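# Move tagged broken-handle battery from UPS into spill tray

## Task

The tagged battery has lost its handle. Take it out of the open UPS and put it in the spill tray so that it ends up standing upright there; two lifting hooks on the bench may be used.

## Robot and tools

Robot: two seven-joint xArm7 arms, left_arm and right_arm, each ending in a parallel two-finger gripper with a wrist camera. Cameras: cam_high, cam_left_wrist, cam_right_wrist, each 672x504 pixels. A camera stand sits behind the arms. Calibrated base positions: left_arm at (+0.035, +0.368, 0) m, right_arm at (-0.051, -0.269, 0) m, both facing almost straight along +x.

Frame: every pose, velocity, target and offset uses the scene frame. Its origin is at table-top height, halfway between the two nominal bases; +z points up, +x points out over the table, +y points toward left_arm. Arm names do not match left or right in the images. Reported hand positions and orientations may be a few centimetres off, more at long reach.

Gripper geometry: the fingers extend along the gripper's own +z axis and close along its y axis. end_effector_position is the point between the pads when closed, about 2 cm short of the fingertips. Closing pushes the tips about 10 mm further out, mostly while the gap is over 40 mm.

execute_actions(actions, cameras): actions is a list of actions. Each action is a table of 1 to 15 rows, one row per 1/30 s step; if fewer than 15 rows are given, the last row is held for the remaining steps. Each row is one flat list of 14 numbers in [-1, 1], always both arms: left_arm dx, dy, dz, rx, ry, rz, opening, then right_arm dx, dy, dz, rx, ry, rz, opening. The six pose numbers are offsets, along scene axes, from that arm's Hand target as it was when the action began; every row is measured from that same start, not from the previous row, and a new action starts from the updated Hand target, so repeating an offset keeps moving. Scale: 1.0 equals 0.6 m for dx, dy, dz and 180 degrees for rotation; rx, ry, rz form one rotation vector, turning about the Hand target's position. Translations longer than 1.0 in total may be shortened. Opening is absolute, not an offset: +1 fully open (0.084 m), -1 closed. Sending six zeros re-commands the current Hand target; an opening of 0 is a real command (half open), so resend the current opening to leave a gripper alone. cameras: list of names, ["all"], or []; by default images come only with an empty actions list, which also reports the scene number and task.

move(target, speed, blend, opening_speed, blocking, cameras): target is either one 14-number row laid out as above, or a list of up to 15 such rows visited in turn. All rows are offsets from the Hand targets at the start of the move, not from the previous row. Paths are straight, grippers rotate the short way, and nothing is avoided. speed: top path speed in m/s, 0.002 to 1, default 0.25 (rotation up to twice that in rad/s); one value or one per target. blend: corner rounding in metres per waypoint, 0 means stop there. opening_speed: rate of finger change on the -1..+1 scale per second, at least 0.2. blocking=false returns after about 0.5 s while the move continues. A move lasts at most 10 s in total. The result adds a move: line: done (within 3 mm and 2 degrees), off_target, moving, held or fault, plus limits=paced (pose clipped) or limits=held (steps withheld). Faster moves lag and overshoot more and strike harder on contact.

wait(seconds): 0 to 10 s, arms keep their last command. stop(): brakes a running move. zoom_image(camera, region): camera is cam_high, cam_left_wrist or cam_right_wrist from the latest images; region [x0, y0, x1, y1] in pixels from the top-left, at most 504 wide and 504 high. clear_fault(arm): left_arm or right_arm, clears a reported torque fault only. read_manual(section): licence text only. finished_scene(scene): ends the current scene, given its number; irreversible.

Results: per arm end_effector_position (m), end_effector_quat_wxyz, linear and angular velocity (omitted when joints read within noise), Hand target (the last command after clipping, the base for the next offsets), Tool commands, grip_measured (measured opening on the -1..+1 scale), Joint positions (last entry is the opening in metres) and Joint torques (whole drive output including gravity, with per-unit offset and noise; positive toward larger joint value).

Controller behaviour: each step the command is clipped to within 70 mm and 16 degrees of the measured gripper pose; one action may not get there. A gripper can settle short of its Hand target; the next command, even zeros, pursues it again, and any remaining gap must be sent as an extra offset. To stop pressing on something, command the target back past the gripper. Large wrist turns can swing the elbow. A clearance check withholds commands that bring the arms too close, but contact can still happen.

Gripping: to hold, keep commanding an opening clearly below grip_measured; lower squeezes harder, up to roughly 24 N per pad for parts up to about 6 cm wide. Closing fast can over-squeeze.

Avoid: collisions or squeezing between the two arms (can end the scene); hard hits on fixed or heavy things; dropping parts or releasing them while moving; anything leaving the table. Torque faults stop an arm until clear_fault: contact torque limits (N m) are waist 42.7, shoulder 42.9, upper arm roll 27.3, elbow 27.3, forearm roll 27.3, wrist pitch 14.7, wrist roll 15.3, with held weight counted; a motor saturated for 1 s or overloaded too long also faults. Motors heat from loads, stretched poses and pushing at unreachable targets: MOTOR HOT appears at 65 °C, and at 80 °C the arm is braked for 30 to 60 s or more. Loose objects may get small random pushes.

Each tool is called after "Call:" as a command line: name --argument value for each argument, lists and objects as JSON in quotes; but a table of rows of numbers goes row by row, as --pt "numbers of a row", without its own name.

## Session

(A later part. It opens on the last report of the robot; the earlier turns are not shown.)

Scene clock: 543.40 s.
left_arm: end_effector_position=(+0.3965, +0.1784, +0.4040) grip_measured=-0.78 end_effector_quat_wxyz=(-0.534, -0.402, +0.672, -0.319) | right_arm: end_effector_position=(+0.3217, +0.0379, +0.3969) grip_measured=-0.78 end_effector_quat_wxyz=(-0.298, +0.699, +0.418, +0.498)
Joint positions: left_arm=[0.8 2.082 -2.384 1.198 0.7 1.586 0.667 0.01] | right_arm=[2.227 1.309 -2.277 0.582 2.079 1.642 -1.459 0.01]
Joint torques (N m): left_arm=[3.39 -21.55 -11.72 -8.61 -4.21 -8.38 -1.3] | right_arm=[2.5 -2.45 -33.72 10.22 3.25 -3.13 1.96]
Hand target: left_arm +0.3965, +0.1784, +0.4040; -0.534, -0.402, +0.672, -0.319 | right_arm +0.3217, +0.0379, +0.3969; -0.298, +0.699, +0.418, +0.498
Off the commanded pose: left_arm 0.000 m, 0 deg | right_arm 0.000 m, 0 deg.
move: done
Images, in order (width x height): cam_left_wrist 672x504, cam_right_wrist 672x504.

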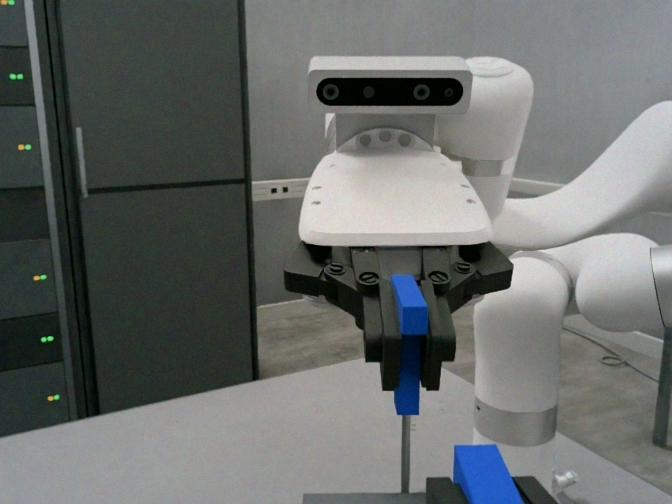

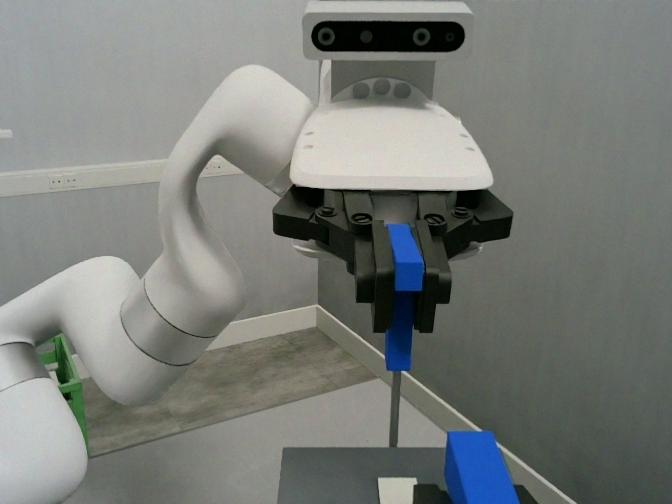

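Call:
move --target '[-0.1280,-0.0312,0,0,0,-0.01804,-1, -0.1424,-0.0240,0,0,0,-0.01804,-1]' --speed 0.05 --cameras '["cam_left_wrist","cam_right_wrist","cam_high"]'

Call:
zoom_image --camera "cam_high" --region '[340, 110, 520, 280]'

Scene clock: 545.90 s.
left_arm: end_effector_position=(+0.3197, +0.1596, +0.4040) grip_measured=-0.78 end_effector_quat_wxyz=(-0.543, -0.382, +0.683, -0.304) | right_arm: end_effector_position=(+0.2363, +0.0235, +0.3969) grip_measured=-0.78 end_effector_quat_wxyz=(-0.284, +0.711, +0.398, +0.506)
Joint positions: left_arm=[0.932 2.097 -2.281 0.943 0.616 1.451 0.635 0.01] | right_arm=[2.478 1.597 -2.457 0.36 1.954 1.599 -1.26 0.01]
Joint torques (N m): left_arm=[3.88 1.63 -11.48 -4.68 -3.98 -8.41 -1.3] | right_arm=[2.52 -1.88 -27.5 9.86 2.8 -4.35 1.96]
Hand target: left_arm +0.3197, +0.1596, +0.4040; -0.543, -0.382, +0.683, -0.304 | right_arm +0.2362, +0.0235, +0.3969; -0.284, +0.711, +0.398, +0.506
Off the commanded pose: left_arm 0.000 m, 0 deg | right_arm 0.000 m, 0 deg.
joint sent to its limit (left arm) — joint 2 (shoulder), upper limit. The joint targets still meet the commanded pose.
move: done

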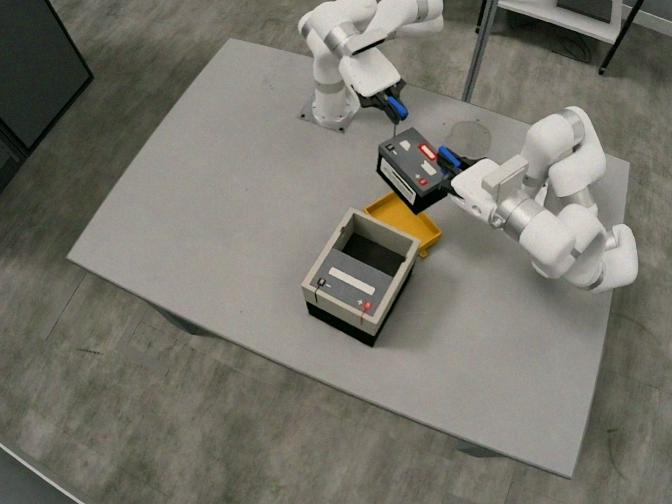

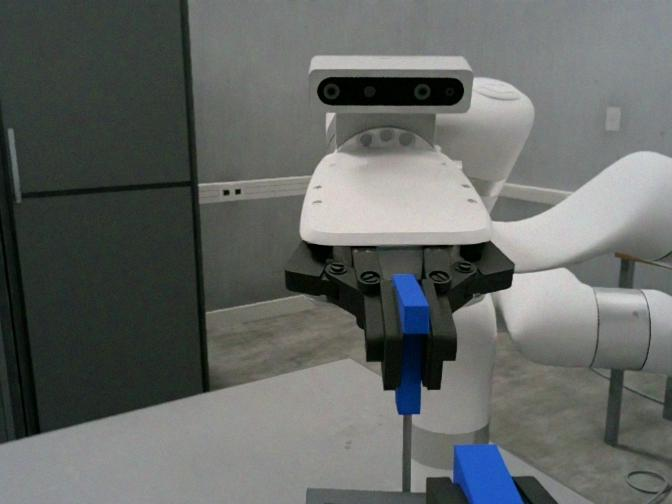

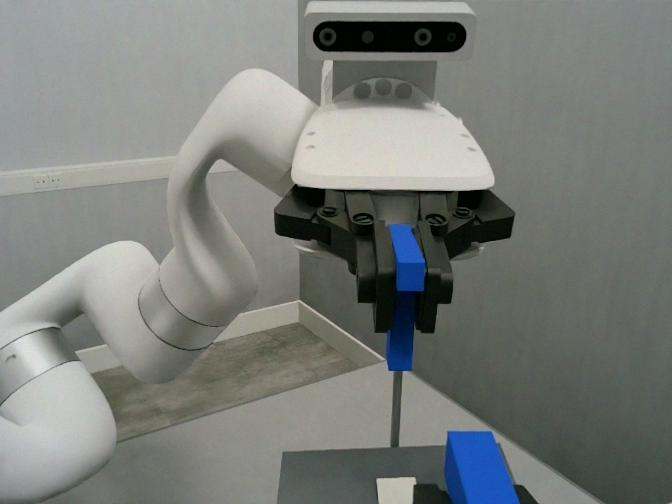

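Scaled by 2.800 from the camera's 672x504 image, which has a finer 960x720 frame.

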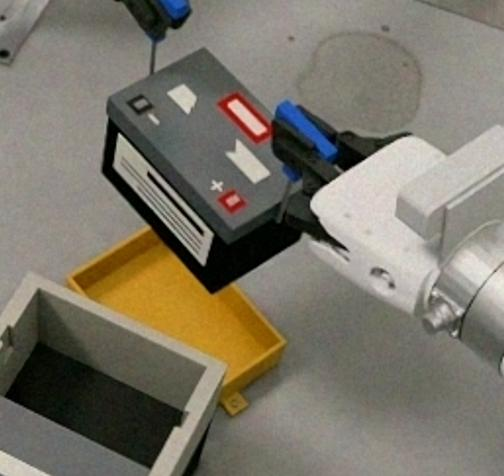

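Call:
move --target '[0,0,-0.05,0,0,0,-1, 0,0,-0.05,0,0,0,-1]' --speed 0.04 --cameras '["cam_left_wrist","cam_right_wrist"]'

Scene clock: 548.90 s.
left_arm: end_effector_position=(+0.3197, +0.1596, +0.3740) grip_measured=-0.78 end_effector_quat_wxyz=(-0.543, -0.382, +0.683, -0.304) | right_arm: end_effector_position=(+0.2362, +0.0235, +0.3669) grip_measured=-0.78 end_effector_quat_wxyz=(-0.284, +0.711, +0.398, +0.506)
Joint positions: left_arm=[1.04 2.097 -2.164 0.895 0.598 1.424 0.72 0.01] | right_arm=[2.526 1.64 -2.373 0.288 2.028 1.572 -1.281 0.01]
Joint torques (N m): left_arm=[3.88 -0.02 -12.2 -5.04 -4.17 -8.01 1.2] | right_arm=[2.19 -1.28 -22.71 9.22 5.19 -4.26 -2.13]
Hand target: left_arm +0.3197, +0.1596, +0.3740; -0.543, -0.382, +0.683, -0.304 | right_arm +0.2362, +0.0235, +0.3669; -0.284, +0.711, +0.398, +0.506
Off the commanded pose: left_arm 0.000 m, 0 deg | right_arm 0.000 m, 0 deg.
joint sent to its limit (left arm) — joint 2 (shoulder), upper limit. The joint targets still meet the commanded pose.
move: done
Images, in order (width x height): cam_left_wrist 672x504, cam_right_wrist 672x504.

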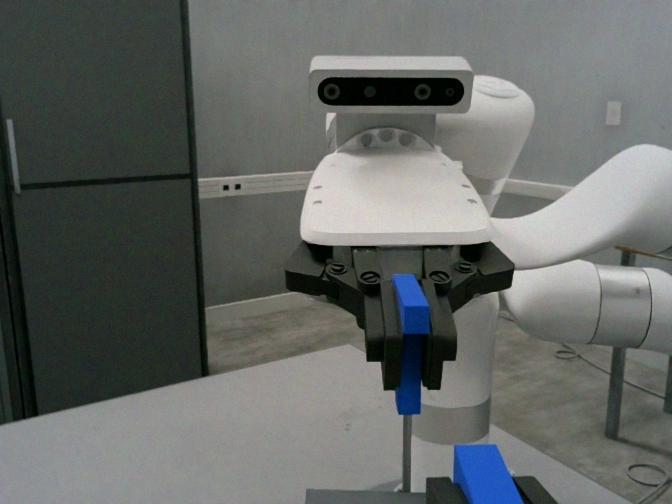

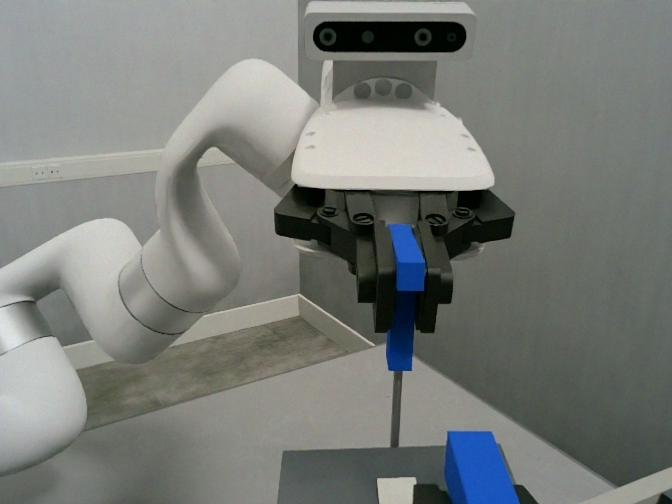

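Call:
move --target '[0,0,-0.0667,0,0,0,-1, 0,0,-0.0667,0,0,0,-1]' --speed 0.04 --cameras '["cam_left_wrist","cam_right_wrist"]'

Scene clock: 550.83 s.
left_arm: end_effector_position=(+0.3197, +0.1596, +0.3340) grip_measured=-0.78 end_effector_quat_wxyz=(-0.543, -0.382, +0.683, -0.304) | right_arm: end_effector_position=(+0.2362, +0.0235, +0.3269) grip_measured=-0.78 end_effector_quat_wxyz=(-0.284, +0.711, +0.398, +0.506)
Joint positions: left_arm=[1.16 2.097 -2.02 0.844 0.596 1.402 0.823 0.01] | right_arm=[2.604 1.678 -2.233 0.203 2.152 1.525 -1.31 0.01]
Joint torques (N m): left_arm=[3.86 -0.17 -12.47 -6.01 -1.9 -7.49 1.2] | right_arm=[2.11 -0.13 -22.64 7.48 5.37 -4.06 -2.11]
Hand target: left_arm +0.3197, +0.1596, +0.3339; -0.543, -0.382, +0.683, -0.304 | right_arm +0.2362, +0.0235, +0.3269; -0.284, +0.711, +0.398, +0.506
Off the commanded pose: left_arm 0.000 m, 0 deg | right_arm 0.000 m, 0 deg.
joint sent to its limit (left arm) — joint 2 (shoulder), upper limit. The joint targets still meet the commanded pose.
move: done
Images, in order (width x height): cam_left_wrist 672x504, cam_right_wrist 672x504.

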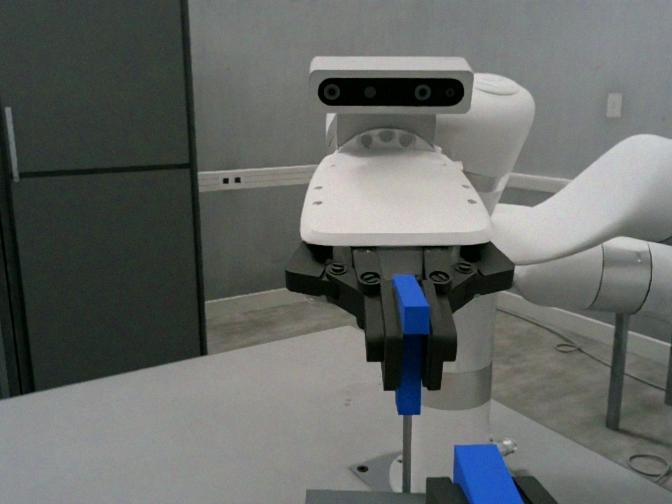

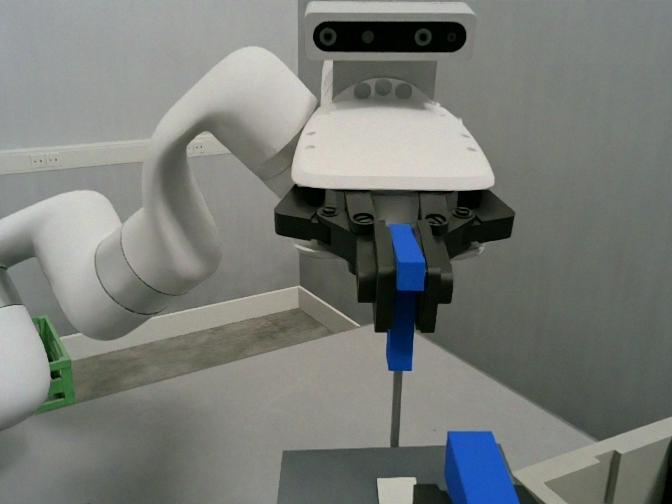

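Call:
move --target '[0,0,-0.0667,0,0,0,-1, 0,0,-0.0667,0,0,0,-1]' --speed 0.04 --cameras '["cam_left_wrist","cam_right_wrist","cam_high"]'

Call:
zoom_image --camera "cam_high" --region '[340, 130, 480, 270]'

Scene clock: 552.90 s.
left_arm: end_effector_position=(+0.3197, +0.1596, +0.2939) grip_measured=-0.78 end_effector_quat_wxyz=(-0.543, -0.382, +0.683, -0.304) | right_arm: end_effector_position=(+0.2362, +0.0235, +0.2869) grip_measured=-0.78 end_effector_quat_wxyz=(-0.284, +0.711, +0.398, +0.506)
Joint positions: left_arm=[1.258 2.097 -1.887 0.807 0.613 1.389 0.918 0.01] | right_arm=[2.691 1.68 -2.062 0.136 2.307 1.463 -1.349 0.01]
Joint torques (N m): left_arm=[3.79 -0.82 -12.83 -7.32 -2.04 -6.93 1.26] | right_arm=[2.47 -11.17 -22.62 5.03 5.51 -3.8 -2.2]
Hand target: left_arm +0.3197, +0.1596, +0.2939; -0.543, -0.382, +0.683, -0.304 | right_arm +0.2362, +0.0235, +0.2869; -0.284, +0.711, +0.398, +0.506
Off the commanded pose: left_arm 0.000 m, 0 deg | right_arm 0.000 m, 0 deg.
joint sent to its limit (left arm) — joint 2 (shoulder), upper limit. The joint targets still meet the commanded pose.
move: done

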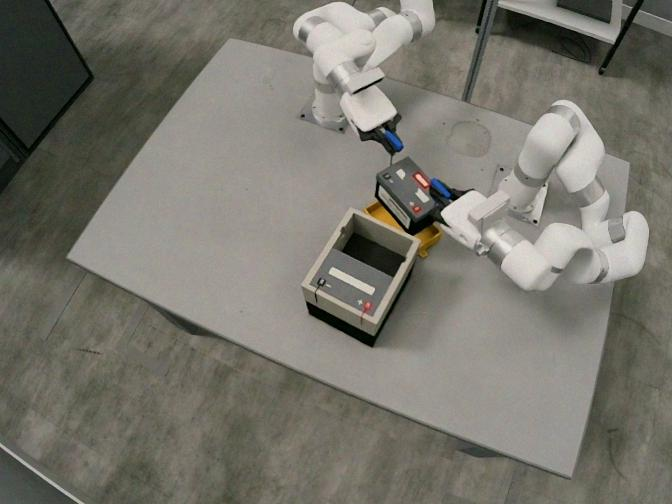

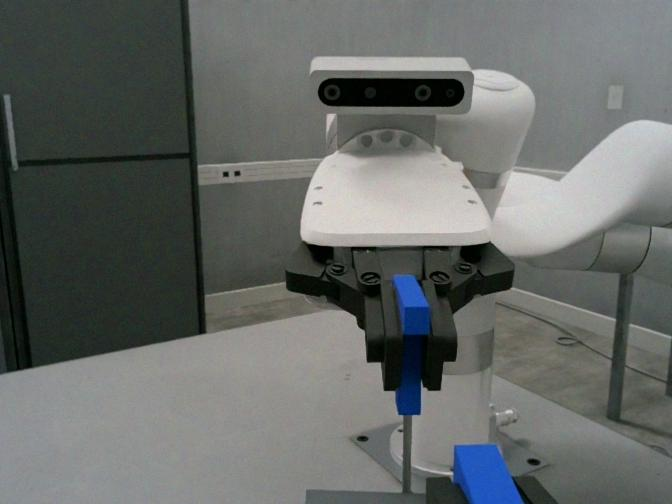

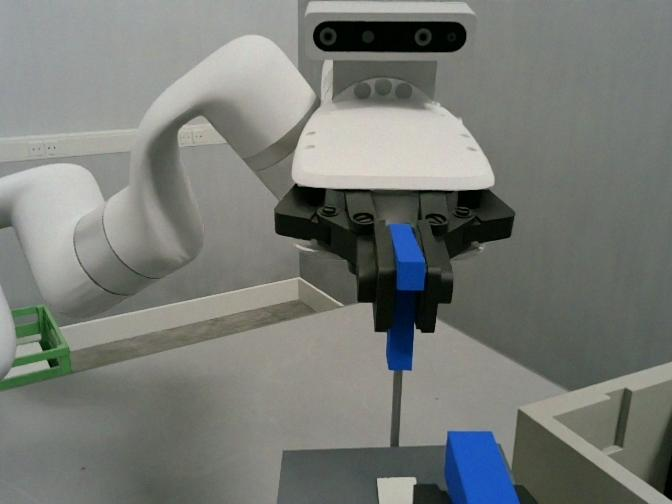

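Scaled by 3.600 from the camera's 672x504 image, which has a finer 960x720 frame.

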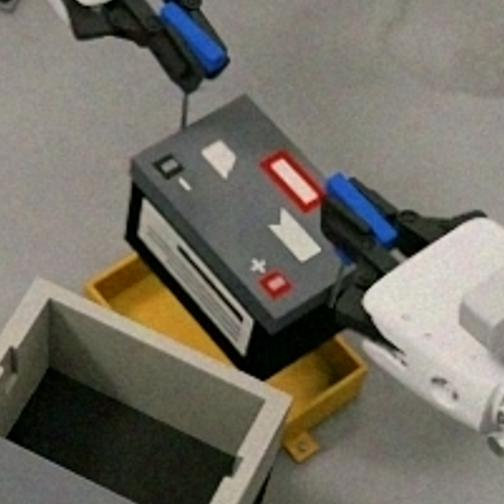

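Call:
move --target '[-0.007,-0.0113,-0.0583,0,0,0,-1, -0.007,-0.0113,-0.0583,0,0,0,-1]' --speed 0.04 --cameras '["cam_left_wrist","cam_right_wrist","cam_high"]'

Call:
zoom_image --camera "cam_high" --region '[340, 150, 460, 270]'

Scene clock: 555.93 s.
left_arm: end_effector_position=(+0.3155, +0.1529, +0.2590) grip_measured=-0.78 end_effector_quat_wxyz=(-0.543, -0.382, +0.683, -0.304) | right_arm: end_effector_position=(+0.2320, +0.0167, +0.2519) grip_measured=-0.78 end_effector_quat_wxyz=(-0.284, +0.711, +0.398, +0.506)
Joint positions: left_arm=[1.326 2.097 -1.768 0.77 0.649 1.363 0.987 0.01] | right_arm=[2.783 1.651 -1.913 0.072 2.447 1.404 -1.401 0.01]
Joint torques (N m): left_arm=[3.94 -2.56 -12.82 -8.58 -2.25 -6.55 1.27] | right_arm=[2.3 -9.83 -21.58 3.11 5.12 -3.55 -2.13]
Hand target: left_arm +0.3155, +0.1529, +0.2589; -0.543, -0.382, +0.683, -0.304 | right_arm +0.2320, +0.0167, +0.2519; -0.284, +0.711, +0.398, +0.506
Off the commanded pose: left_arm 0.000 m, 0 deg | right_arm 0.000 m, 0 deg.
joint sent to its limit (left arm) — joint 2 (shoulder), upper limit. The joint targets still meet the commanded pose.
move: done

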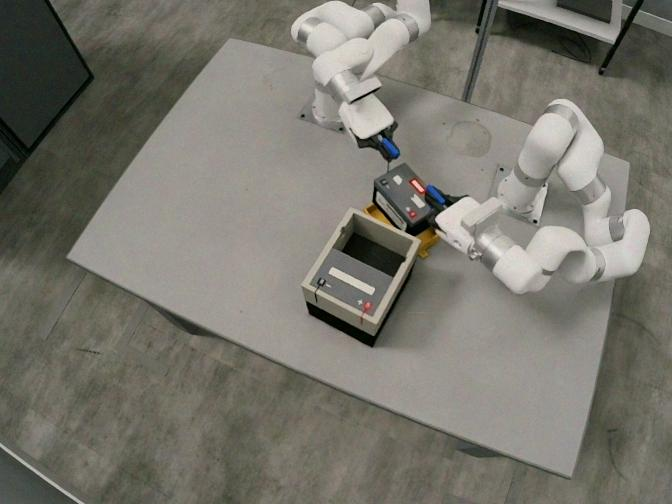

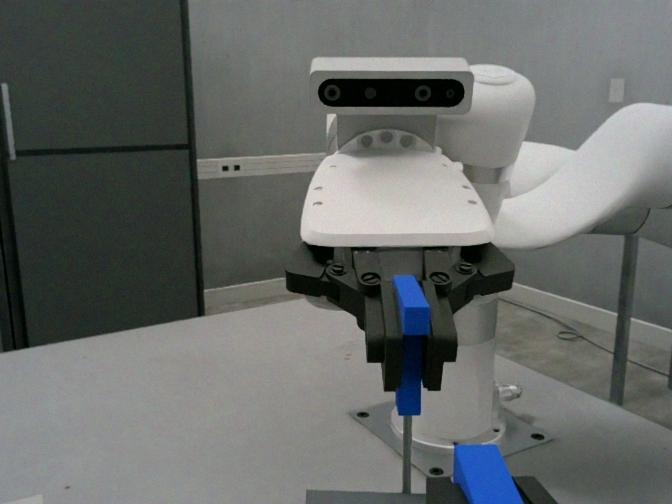

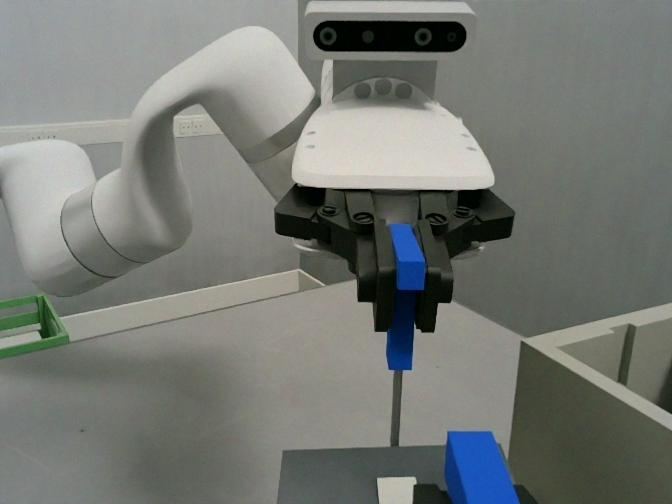

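Scaled by 4.200 from the camera's 672x504 image, which has a finer 960x720 frame.

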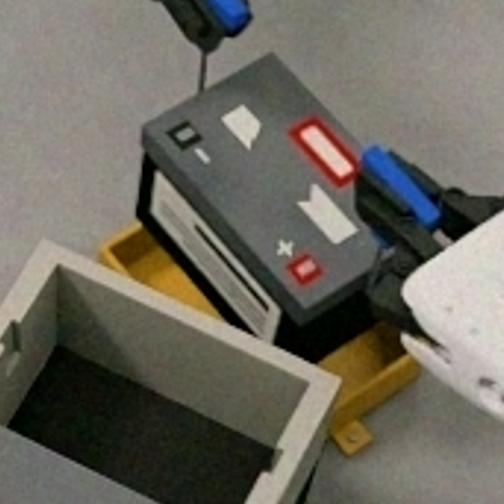

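Call:
move --target '[-0.0028,0.0017,-0.04,0,0,0,-1, -0.0028,0.0017,-0.04,0,0,0,-1]' --speed 0.04 --cameras '["cam_left_wrist","cam_right_wrist","cam_high"]'

Call:
zoom_image --camera "cam_high" --region '[340, 150, 460, 270]'

Scene clock: 558.07 s.
left_arm: end_effector_position=(+0.3138, +0.1539, +0.2350) grip_measured=-0.78 end_effector_quat_wxyz=(-0.543, -0.382, +0.683, -0.304) | right_arm: end_effector_position=(+0.2304, +0.0177, +0.2279) grip_measured=-0.78 end_effector_quat_wxyz=(-0.284, +0.711, +0.398, +0.506)
Joint positions: left_arm=[1.376 2.097 -1.692 0.757 0.67 1.362 1.038 0.01] | right_arm=[2.833 1.599 -1.796 0.055 2.566 1.349 -1.448 0.01]
Joint torques (N m): left_arm=[4.01 -4 -12.95 -9.65 -2.33 -6.2 1.25] | right_arm=[2.39 -9.34 -21.41 1.25 4.85 -3.23 -2.15]
Hand target: left_arm +0.3138, +0.1539, +0.2349; -0.543, -0.382, +0.683, -0.304 | right_arm +0.2304, +0.0177, +0.2279; -0.284, +0.711, +0.398, +0.506
Off the commanded pose: left_arm 0.000 m, 0 deg | right_arm 0.000 m, 0 deg.
joint sent to its limit (left arm) — joint 2 (shoulder), upper limit. The joint targets still meet the commanded pose.
move: done

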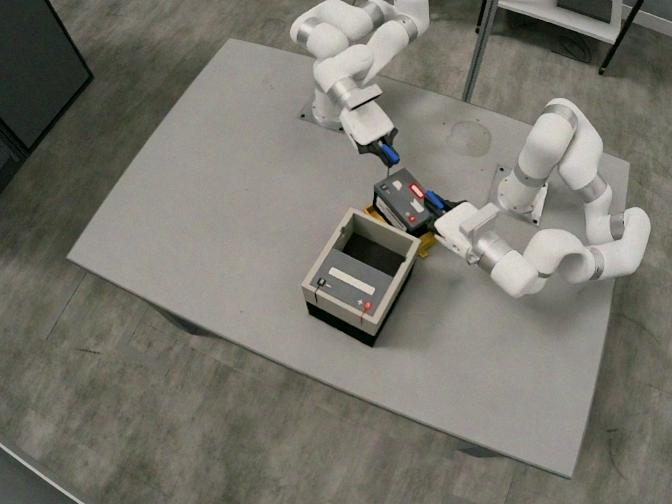

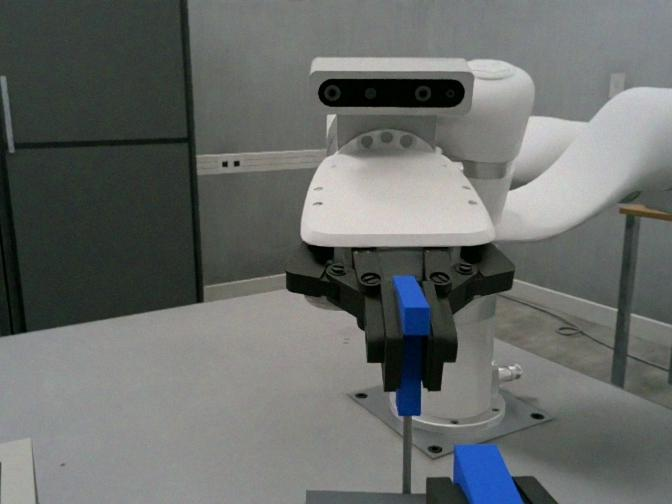

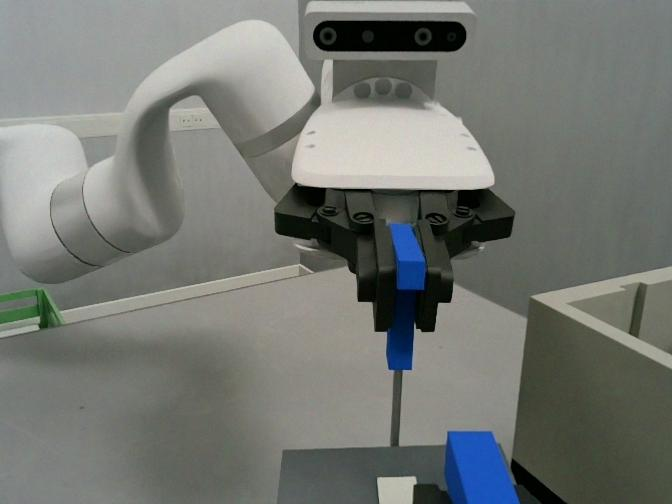

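Scaled by 4.200 from the camera's 672x504 image, which has a finer 960x720 frame.

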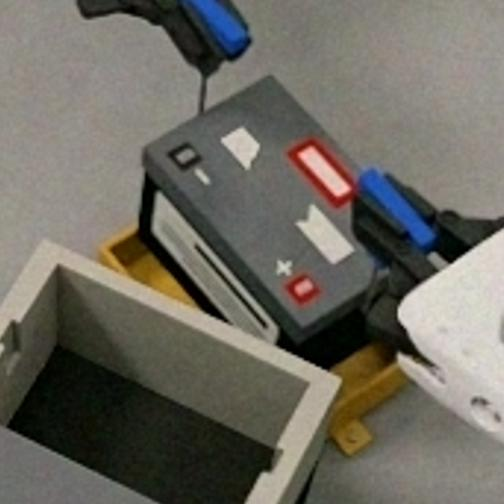

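Call:
move --target '[0,0,-0.0617,0,0,0,-1, 0,0,-0.0617,0,0,0,-1]' --speed 0.035 --cameras '["cam_left_wrist","cam_right_wrist","cam_high"]'

Call:
zoom_image --camera "cam_high" --region '[340, 150, 460, 270]'

Scene clock: 561.47 s.
left_arm: end_effector_position=(+0.3138, +0.1539, +0.1979) grip_measured=-0.78 end_effector_quat_wxyz=(-0.543, -0.382, +0.683, -0.304) | right_arm: end_effector_position=(+0.2304, +0.0177, +0.1909) grip_measured=-0.78 end_effector_quat_wxyz=(-0.284, +0.711, +0.398, +0.506)
Joint positions: left_arm=[1.431 2.097 -1.583 0.756 0.711 1.362 1.114 0.01] | right_arm=[2.845 1.495 -1.629 0.051 2.754 1.302 -1.555 0.01]
Joint torques (N m): left_arm=[3.77 -5.34 -12.84 -4.8 -2.43 -5.68 1.21] | right_arm=[-2.68 -8.87 -21.4 4.31 4.78 -2.64 -2.16]
Hand target: left_arm +0.3138, +0.1539, +0.1979; -0.543, -0.382, +0.683, -0.304 | right_arm +0.2304, +0.0177, +0.1909; -0.284, +0.711, +0.398, +0.506
Off the commanded pose: left_arm 0.000 m, 0 deg | right_arm 0.000 m, 0 deg.
joint sent to its limit (left arm) — joint 2 (shoulder), upper limit. The joint targets still meet the commanded pose.
move: done

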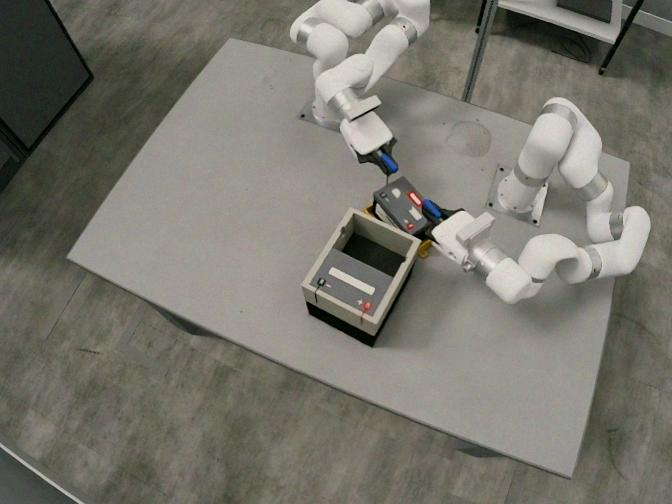

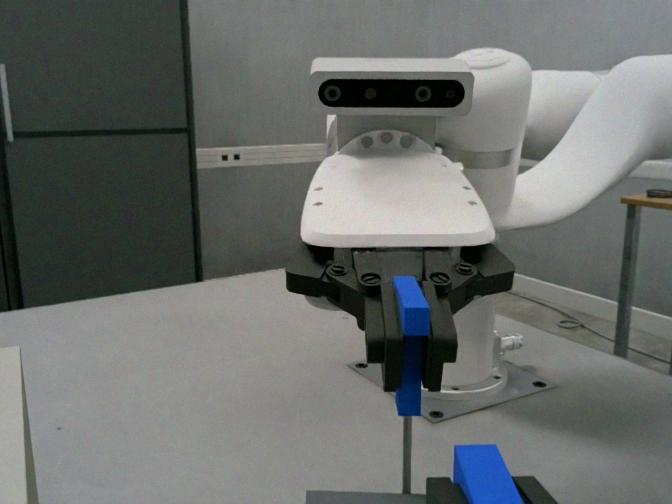

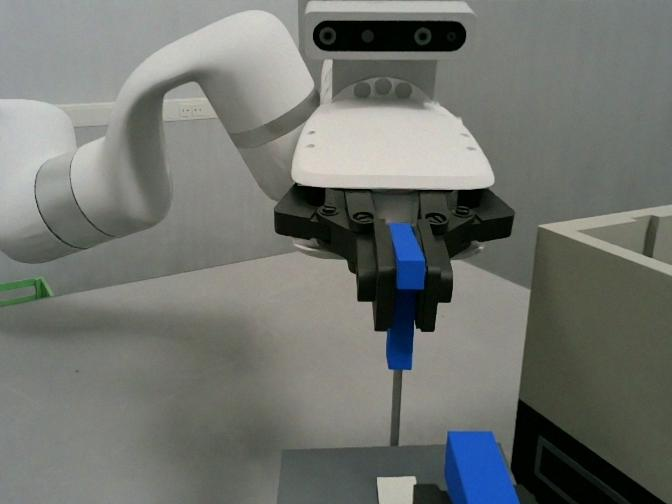

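Scaled by 4.200 from the camera's 672x504 image, which has a finer 960x720 frame.

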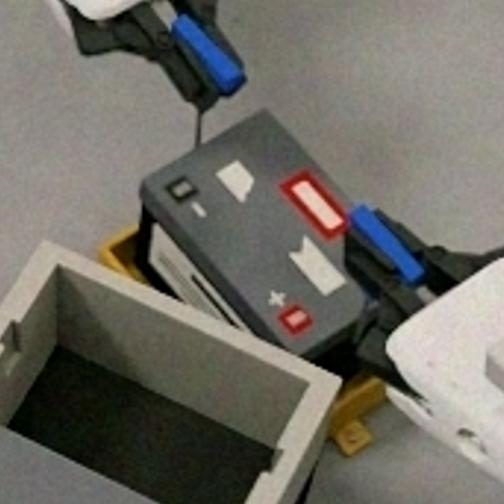

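Call:
move --target '[0,0,-0.01,0,0,0,-1, 0,0,-0.01,0,0,0,-1]' --speed 0.03

Call:
move --target '[0,0,-0.005,0,0,0,-1, 0,0,-0.005,0,0,0,-1]' --speed 0.02

Call:
move --target '[0,0,-0.005,0,0,0,-1, 0,0,-0.005,0,0,0,-1]' --speed 0.02

Call:
move --target '[0,0,-0.005,0,0,0,-1, 0,0,-0.005,0,0,0,-1]' --speed 0.02 --cameras '["cam_left_wrist","cam_right_wrist"]'

Scene clock: 562.63 s.
left_arm: end_effector_position=(+0.3138, +0.1539, +0.1919) grip_measured=-0.78 end_effector_quat_wxyz=(-0.543, -0.382, +0.683, -0.304) | right_arm: end_effector_position=(+0.2304, +0.0177, +0.1849) grip_measured=-0.78 end_effector_quat_wxyz=(-0.284, +0.711, +0.398, +0.506)
Joint positions: left_arm=[1.439 2.097 -1.566 0.757 0.718 1.361 1.126 0.01] | right_arm=[2.842 1.477 -1.602 0.052 2.784 1.298 -1.574 0.01]
Joint torques (N m): left_arm=[4 -5.38 -12.83 -5.07 -2.42 -5.58 1.25] | right_arm=[-2.73 -8.97 -21.4 4.06 4.39 -2.44 -2.04]
Hand target: left_arm +0.3138, +0.1539, +0.1919; -0.543, -0.382, +0.683, -0.304 | right_arm +0.2304, +0.0177, +0.1849; -0.284, +0.711, +0.398, +0.506
Off the commanded pose: left_arm 0.000 m, 0 deg | right_arm 0.000 m, 0 deg.
joint sent to its limit (left arm) — joint 2 (shoulder), upper limit. The joint targets still meet the commanded pose.
move: done

Scene clock: 563.37 s.
left_arm: end_effector_position=(+0.3138, +0.1539, +0.1889) grip_measured=-0.78 end_effector_quat_wxyz=(-0.543, -0.382, +0.683, -0.304) | right_arm: end_effector_position=(+0.2304, +0.0177, +0.1819) grip_measured=-0.78 end_effector_quat_wxyz=(-0.284, +0.711, +0.398, +0.506)
Joint positions: left_arm=[1.443 2.097 -1.558 0.758 0.722 1.361 1.132 0.01] | right_arm=[2.84 1.469 -1.589 0.053 2.8 1.296 -1.584 0.01]
Joint torques (N m): left_arm=[3.79 -5.56 -12.75 -5.29 -2.58 -5.6 1.11] | right_arm=[-2.79 -9.11 -21.36 3.85 4.63 -2.55 -2.01]
Hand target: left_arm +0.3138, +0.1539, +0.1889; -0.543, -0.382, +0.683, -0.304 | right_arm +0.2304, +0.0177, +0.1819; -0.284, +0.711, +0.398, +0.506
Off the commanded pose: left_arm 0.000 m, 0 deg | right_arm 0.000 m, 0 deg.
joint sent to its limit (left arm) — joint 2 (shoulder), upper limit. The joint targets still meet the commanded pose.
move: done

Scene clock: 564.10 s.
left_arm: end_effector_position=(+0.3138, +0.1539, +0.1859) grip_measured=-0.78 end_effector_quat_wxyz=(-0.543, -0.382, +0.683, -0.304) | right_arm: end_effector_position=(+0.2304, +0.0177, +0.1789) grip_measured=-0.78 end_effector_quat_wxyz=(-0.284, +0.711, +0.398, +0.506)
Joint positions: left_arm=[1.447 2.097 -1.55 0.758 0.725 1.361 1.138 0.01] | right_arm=[2.837 1.46 -1.576 0.054 2.815 1.294 -1.593 0.01]
Joint torques (N m): left_arm=[3.84 -5.7 -12.97 -5.4 -2.46 -5.56 1.16] | right_arm=[-2.78 -9.14 -21.26 3.63 4.65 -2.43 -2.13]
Hand target: left_arm +0.3138, +0.1539, +0.1859; -0.543, -0.382, +0.683, -0.304 | right_arm +0.2304, +0.0177, +0.1789; -0.284, +0.711, +0.398, +0.506
Off the commanded pose: left_arm 0.000 m, 0 deg | right_arm 0.000 m, 0 deg.
joint sent to its limit (left arm) — joint 2 (shoulder), upper limit. The joint targets still meet the commanded pose.
move: done

Scene clock: 564.83 s.
left_arm: end_effector_position=(+0.3138, +0.1539, +0.1829) grip_measured=-0.78 end_effector_quat_wxyz=(-0.543, -0.382, +0.683, -0.304) | right_arm: end_effector_position=(+0.2304, +0.0177, +0.1759) grip_measured=-0.78 end_effector_quat_wxyz=(-0.284, +0.711, +0.398, +0.506)
Joint positions: left_arm=[1.45 2.097 -1.541 0.759 0.729 1.361 1.145 0.01] | right_arm=[2.834 1.452 -1.563 0.055 2.829 1.293 -1.603 0.01]
Joint torques (N m): left_arm=[3.86 -5.82 -12.81 -5.49 -2.57 -5.51 1.27] | right_arm=[-2.61 -9.01 -21.49 3.49 4.63 -2.29 -2.12]
Hand target: left_arm +0.3138, +0.1539, +0.1829; -0.543, -0.382, +0.683, -0.304 | right_arm +0.2304, +0.0177, +0.1759; -0.284, +0.711, +0.398, +0.506
Off the commanded pose: left_arm 0.000 m, 0 deg | right_arm 0.000 m, 0 deg.
joint sent to its limit (left arm) — joint 2 (shoulder), upper limit. The joint targets still meet the commanded pose.
move: done
Images, in order (width x height): cam_left_wrist 672x504, cam_right_wrist 672x504.

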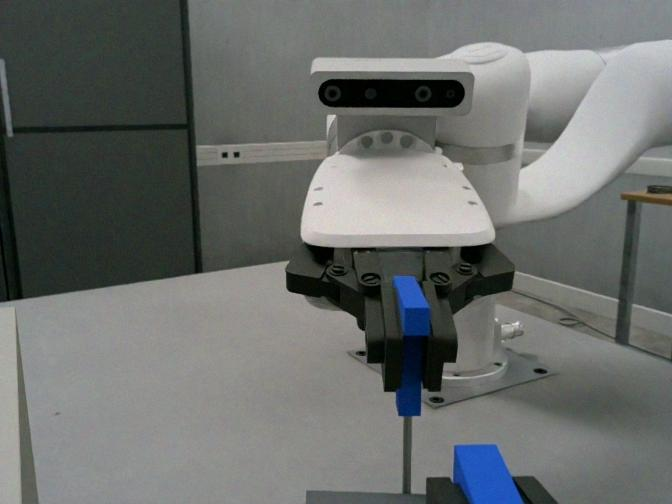

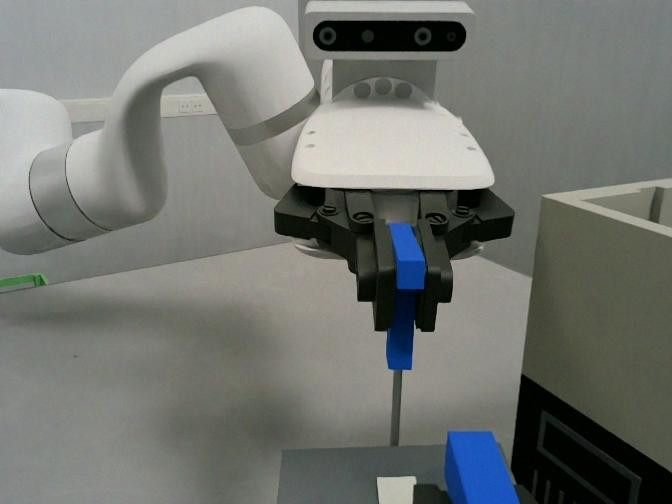

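Call:
move --target '[0,0,-0.004,0,0,0,-1, 0,0,-0.004,0,0,0,-1]' --speed 0.02

Call:
move --target '[0,0,-0.004,0,0,0,-1, 0,0,-0.004,0,0,0,-1]' --speed 0.02

Call:
move --target '[0,0,-0.004,0,0,0,-1, 0,0,-0.004,0,0,0,-1]' --speed 0.02 --cameras '["cam_left_wrist","cam_right_wrist","cam_high"]'

Call:
zoom_image --camera "cam_high" --region '[340, 150, 460, 270]'

Scene clock: 566.00 s.
left_arm: end_effector_position=(+0.3138, +0.1539, +0.1805) grip_measured=-0.78 end_effector_quat_wxyz=(-0.543, -0.382, +0.683, -0.304) | right_arm: end_effector_position=(+0.2304, +0.0177, +0.1735) grip_measured=-0.78 end_effector_quat_wxyz=(-0.284, +0.711, +0.398, +0.506)
Joint positions: left_arm=[1.453 2.097 -1.535 0.76 0.732 1.361 1.149 0.01] | right_arm=[2.832 1.445 -1.552 0.056 2.841 1.293 -1.611 0.01]
Joint torques (N m): left_arm=[3.7 -5.5 -12.88 -5.63 -2.6 -5.34 1.24] | right_arm=[-2.43 -9.97 -19.78 3.81 4.17 -1.9 -1.92]
Hand target: left_arm +0.3138, +0.1539, +0.1805; -0.543, -0.382, +0.683, -0.304 | right_arm +0.2304, +0.0177, +0.1735; -0.284, +0.711, +0.398, +0.506
Off the commanded pose: left_arm 0.000 m, 0 deg | right_arm 0.000 m, 0 deg.
joint sent to its limit (left arm) — joint 2 (shoulder), upper limit. The joint targets still meet the commanded pose.
move: done

Scene clock: 566.73 s.
left_arm: end_effector_position=(+0.3139, +0.1538, +0.1782) grip_measured=-0.78 end_effector_quat_wxyz=(-0.543, -0.382, +0.683, -0.304) | right_arm: end_effector_position=(+0.2304, +0.0177, +0.1711) grip_measured=-0.78 end_effector_quat_wxyz=(-0.284, +0.711, +0.398, +0.506)
Joint positions: left_arm=[1.456 2.097 -1.528 0.761 0.734 1.361 1.154 0.01] | right_arm=[2.829 1.438 -1.542 0.057 2.853 1.292 -1.619 0.01]
Joint torques (N m): left_arm=[2.67 -7.19 -8.52 -4.73 -0.13 -0.67 1.19] | right_arm=[-2.87 -11.79 -12.31 3.05 2.2 -1.91 -2]
Hand target: left_arm +0.3138, +0.1539, +0.1781; -0.543, -0.382, +0.683, -0.304 | right_arm +0.2304, +0.0177, +0.1711; -0.284, +0.711, +0.398, +0.506
Off the commanded pose: left_arm 0.000 m, 0 deg | right_arm 0.000 m, 0 deg.
move: done

Scene clock: 567.47 s.
left_arm: end_effector_position=(+0.3138, +0.1539, +0.1757) grip_measured=-0.78 end_effector_quat_wxyz=(-0.543, -0.382, +0.683, -0.304) | right_arm: end_effector_position=(+0.2304, +0.0177, +0.1687) grip_measured=-0.78 end_effector_quat_wxyz=(-0.284, +0.711, +0.398, +0.506)
Joint positions: left_arm=[1.459 2.097 -1.521 0.761 0.737 1.361 1.159 0.01] | right_arm=[2.826 1.431 -1.531 0.058 2.865 1.292 -1.627 0.01]
Joint torques (N m): left_arm=[2.94 -2.11 -8.48 -4.73 -0.14 0.48 1.13] | right_arm=[-2.71 -11.46 -12.16 2.88 2.24 -1.87 -2.03]
Hand target: left_arm +0.3138, +0.1539, +0.1757; -0.543, -0.382, +0.683, -0.304 | right_arm +0.2304, +0.0177, +0.1687; -0.284, +0.711, +0.398, +0.506
Off the commanded pose: left_arm 0.000 m, 0 deg | right_arm 0.000 m, 0 deg.
move: done

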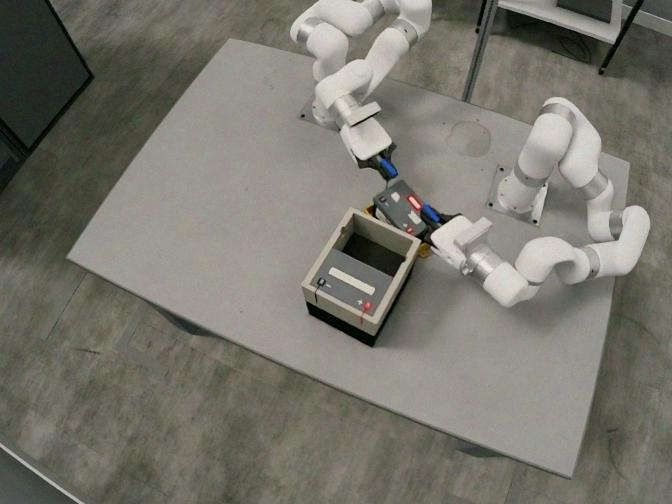

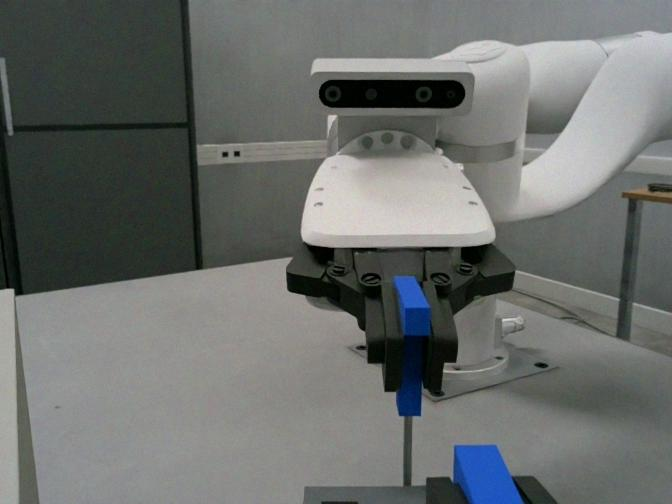

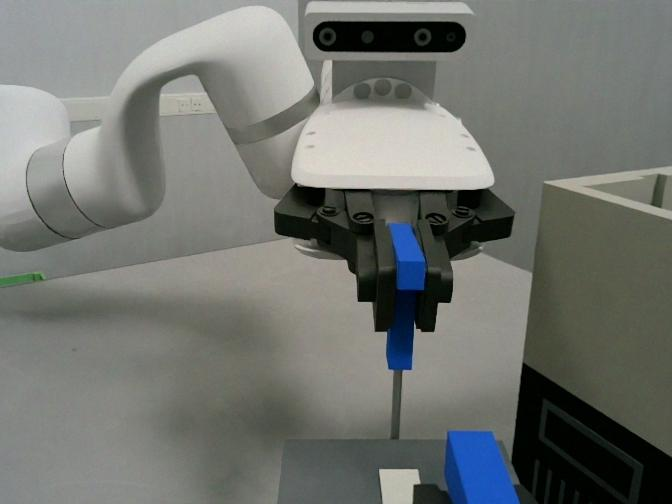

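Scaled by 4.200 from the camera's 672x504 image, which has a finer 960x720 frame.

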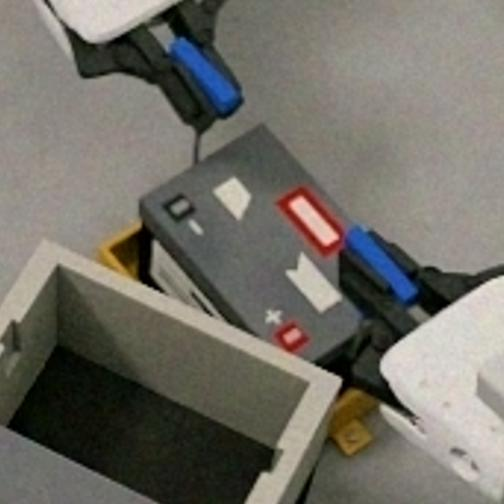

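Call:
move --pt "0 0 -0.006 0 0 0 -1 0 0 -0.006 0 0 0 -1" --pt "0.0261 0.0427 -0.006 0 0 0 -1 -0.0261 -0.0427 -0.006 0 0 0 -1" --pt "0.0261 0.0427 0.15 0 0 0 -1 -0.0261 -0.0427 0.15 0 0 0 -1" --speed '[0.03,0.04,0.12]' --cameras '["cam_left_wrist","cam_right_wrist","cam_high"]'

Call:
zoom_image --camera "cam_high" --region '[340, 150, 460, 270]'

Scene clock: 570.60 s.
left_arm: end_effector_position=(+0.3294, +0.1795, +0.2209) grip_measured=-0.78 end_effector_quat_wxyz=(-0.543, -0.382, +0.683, -0.304) | right_arm: end_effector_position=(+0.2148, -0.0078, +0.1933) grip_measured=-0.78 end_effector_quat_wxyz=(-0.284, +0.709, +0.397, +0.509)
Joint positions: left_arm=[1.415 2.06 -1.675 0.819 0.626 1.419 1.117 0.01] | right_arm=[2.974 1.522 -1.627 -0.055 2.763 1.286 -1.53 0.01]
Joint torques (N m): left_arm=[-3.26 -18.13 -13.49 -2.21 -2.51 -2.97 -1.24] | right_arm=[-2.6 -11.07 -9.5 3.83 2.41 -2.08 -2.09]
Hand target: left_arm +0.3295, +0.1795, +0.2209; -0.543, -0.382, +0.683, -0.304 (not the last commanded pose) | right_arm +0.2148, -0.0078, +0.1933; -0.284, +0.709, +0.397, +0.509 (not the last commanded pose)
Off the commanded pose: left_arm 0.045 m, 0 deg | right_arm 0.065 m, 0 deg.
move: held (right_arm; a check stopped the path), off_target (left_arm; braked when a check withheld steps of right_arm); path passed 2 of 3 targets; limits=held
pose unreachable (right arm): on one or more control steps of this call, first in action 0 (counted from 0), this arm could not follow its commanded pose, so it was not sent that pose on those steps. It may still have moved: this result reports where it is.
cause: moving toward the commanded pose would bring two parts of the arm too close to each other (joints 2 (shoulder) to 5 (forearm roll) lie between them).

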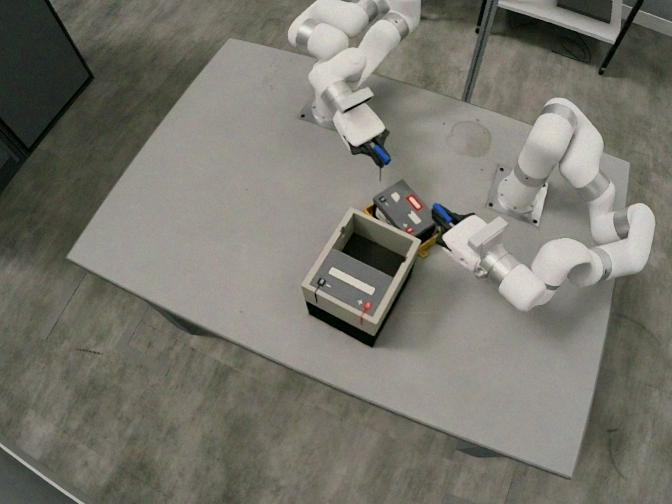

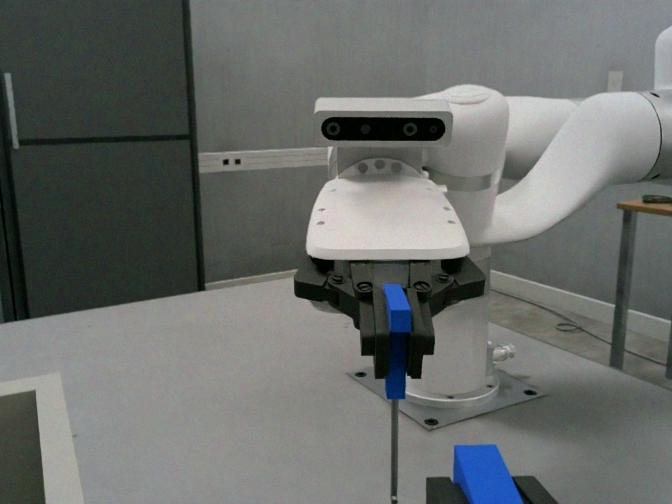

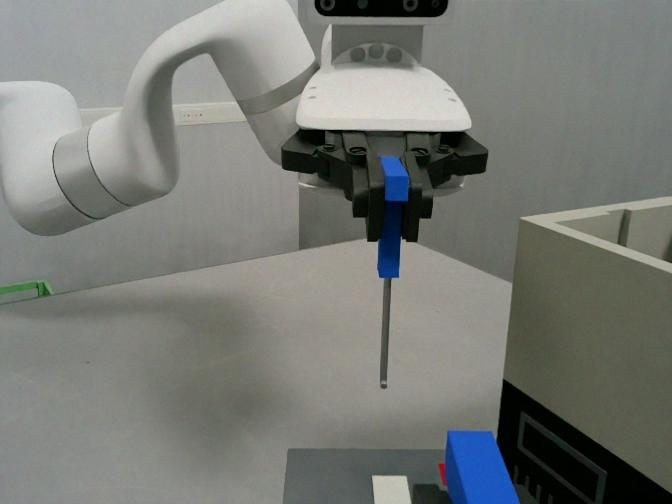

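Scaled by 4.200 from the camera's 672x504 image, which has a finer 960x720 frame.

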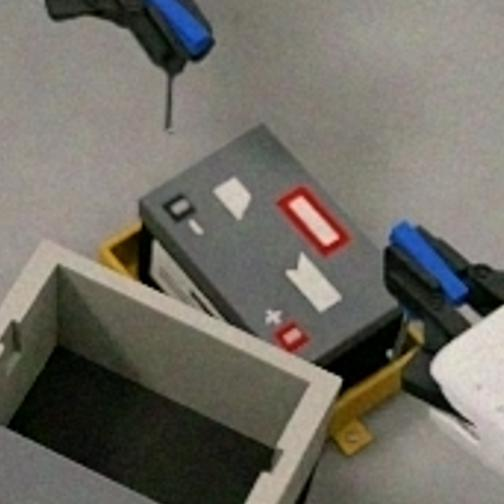

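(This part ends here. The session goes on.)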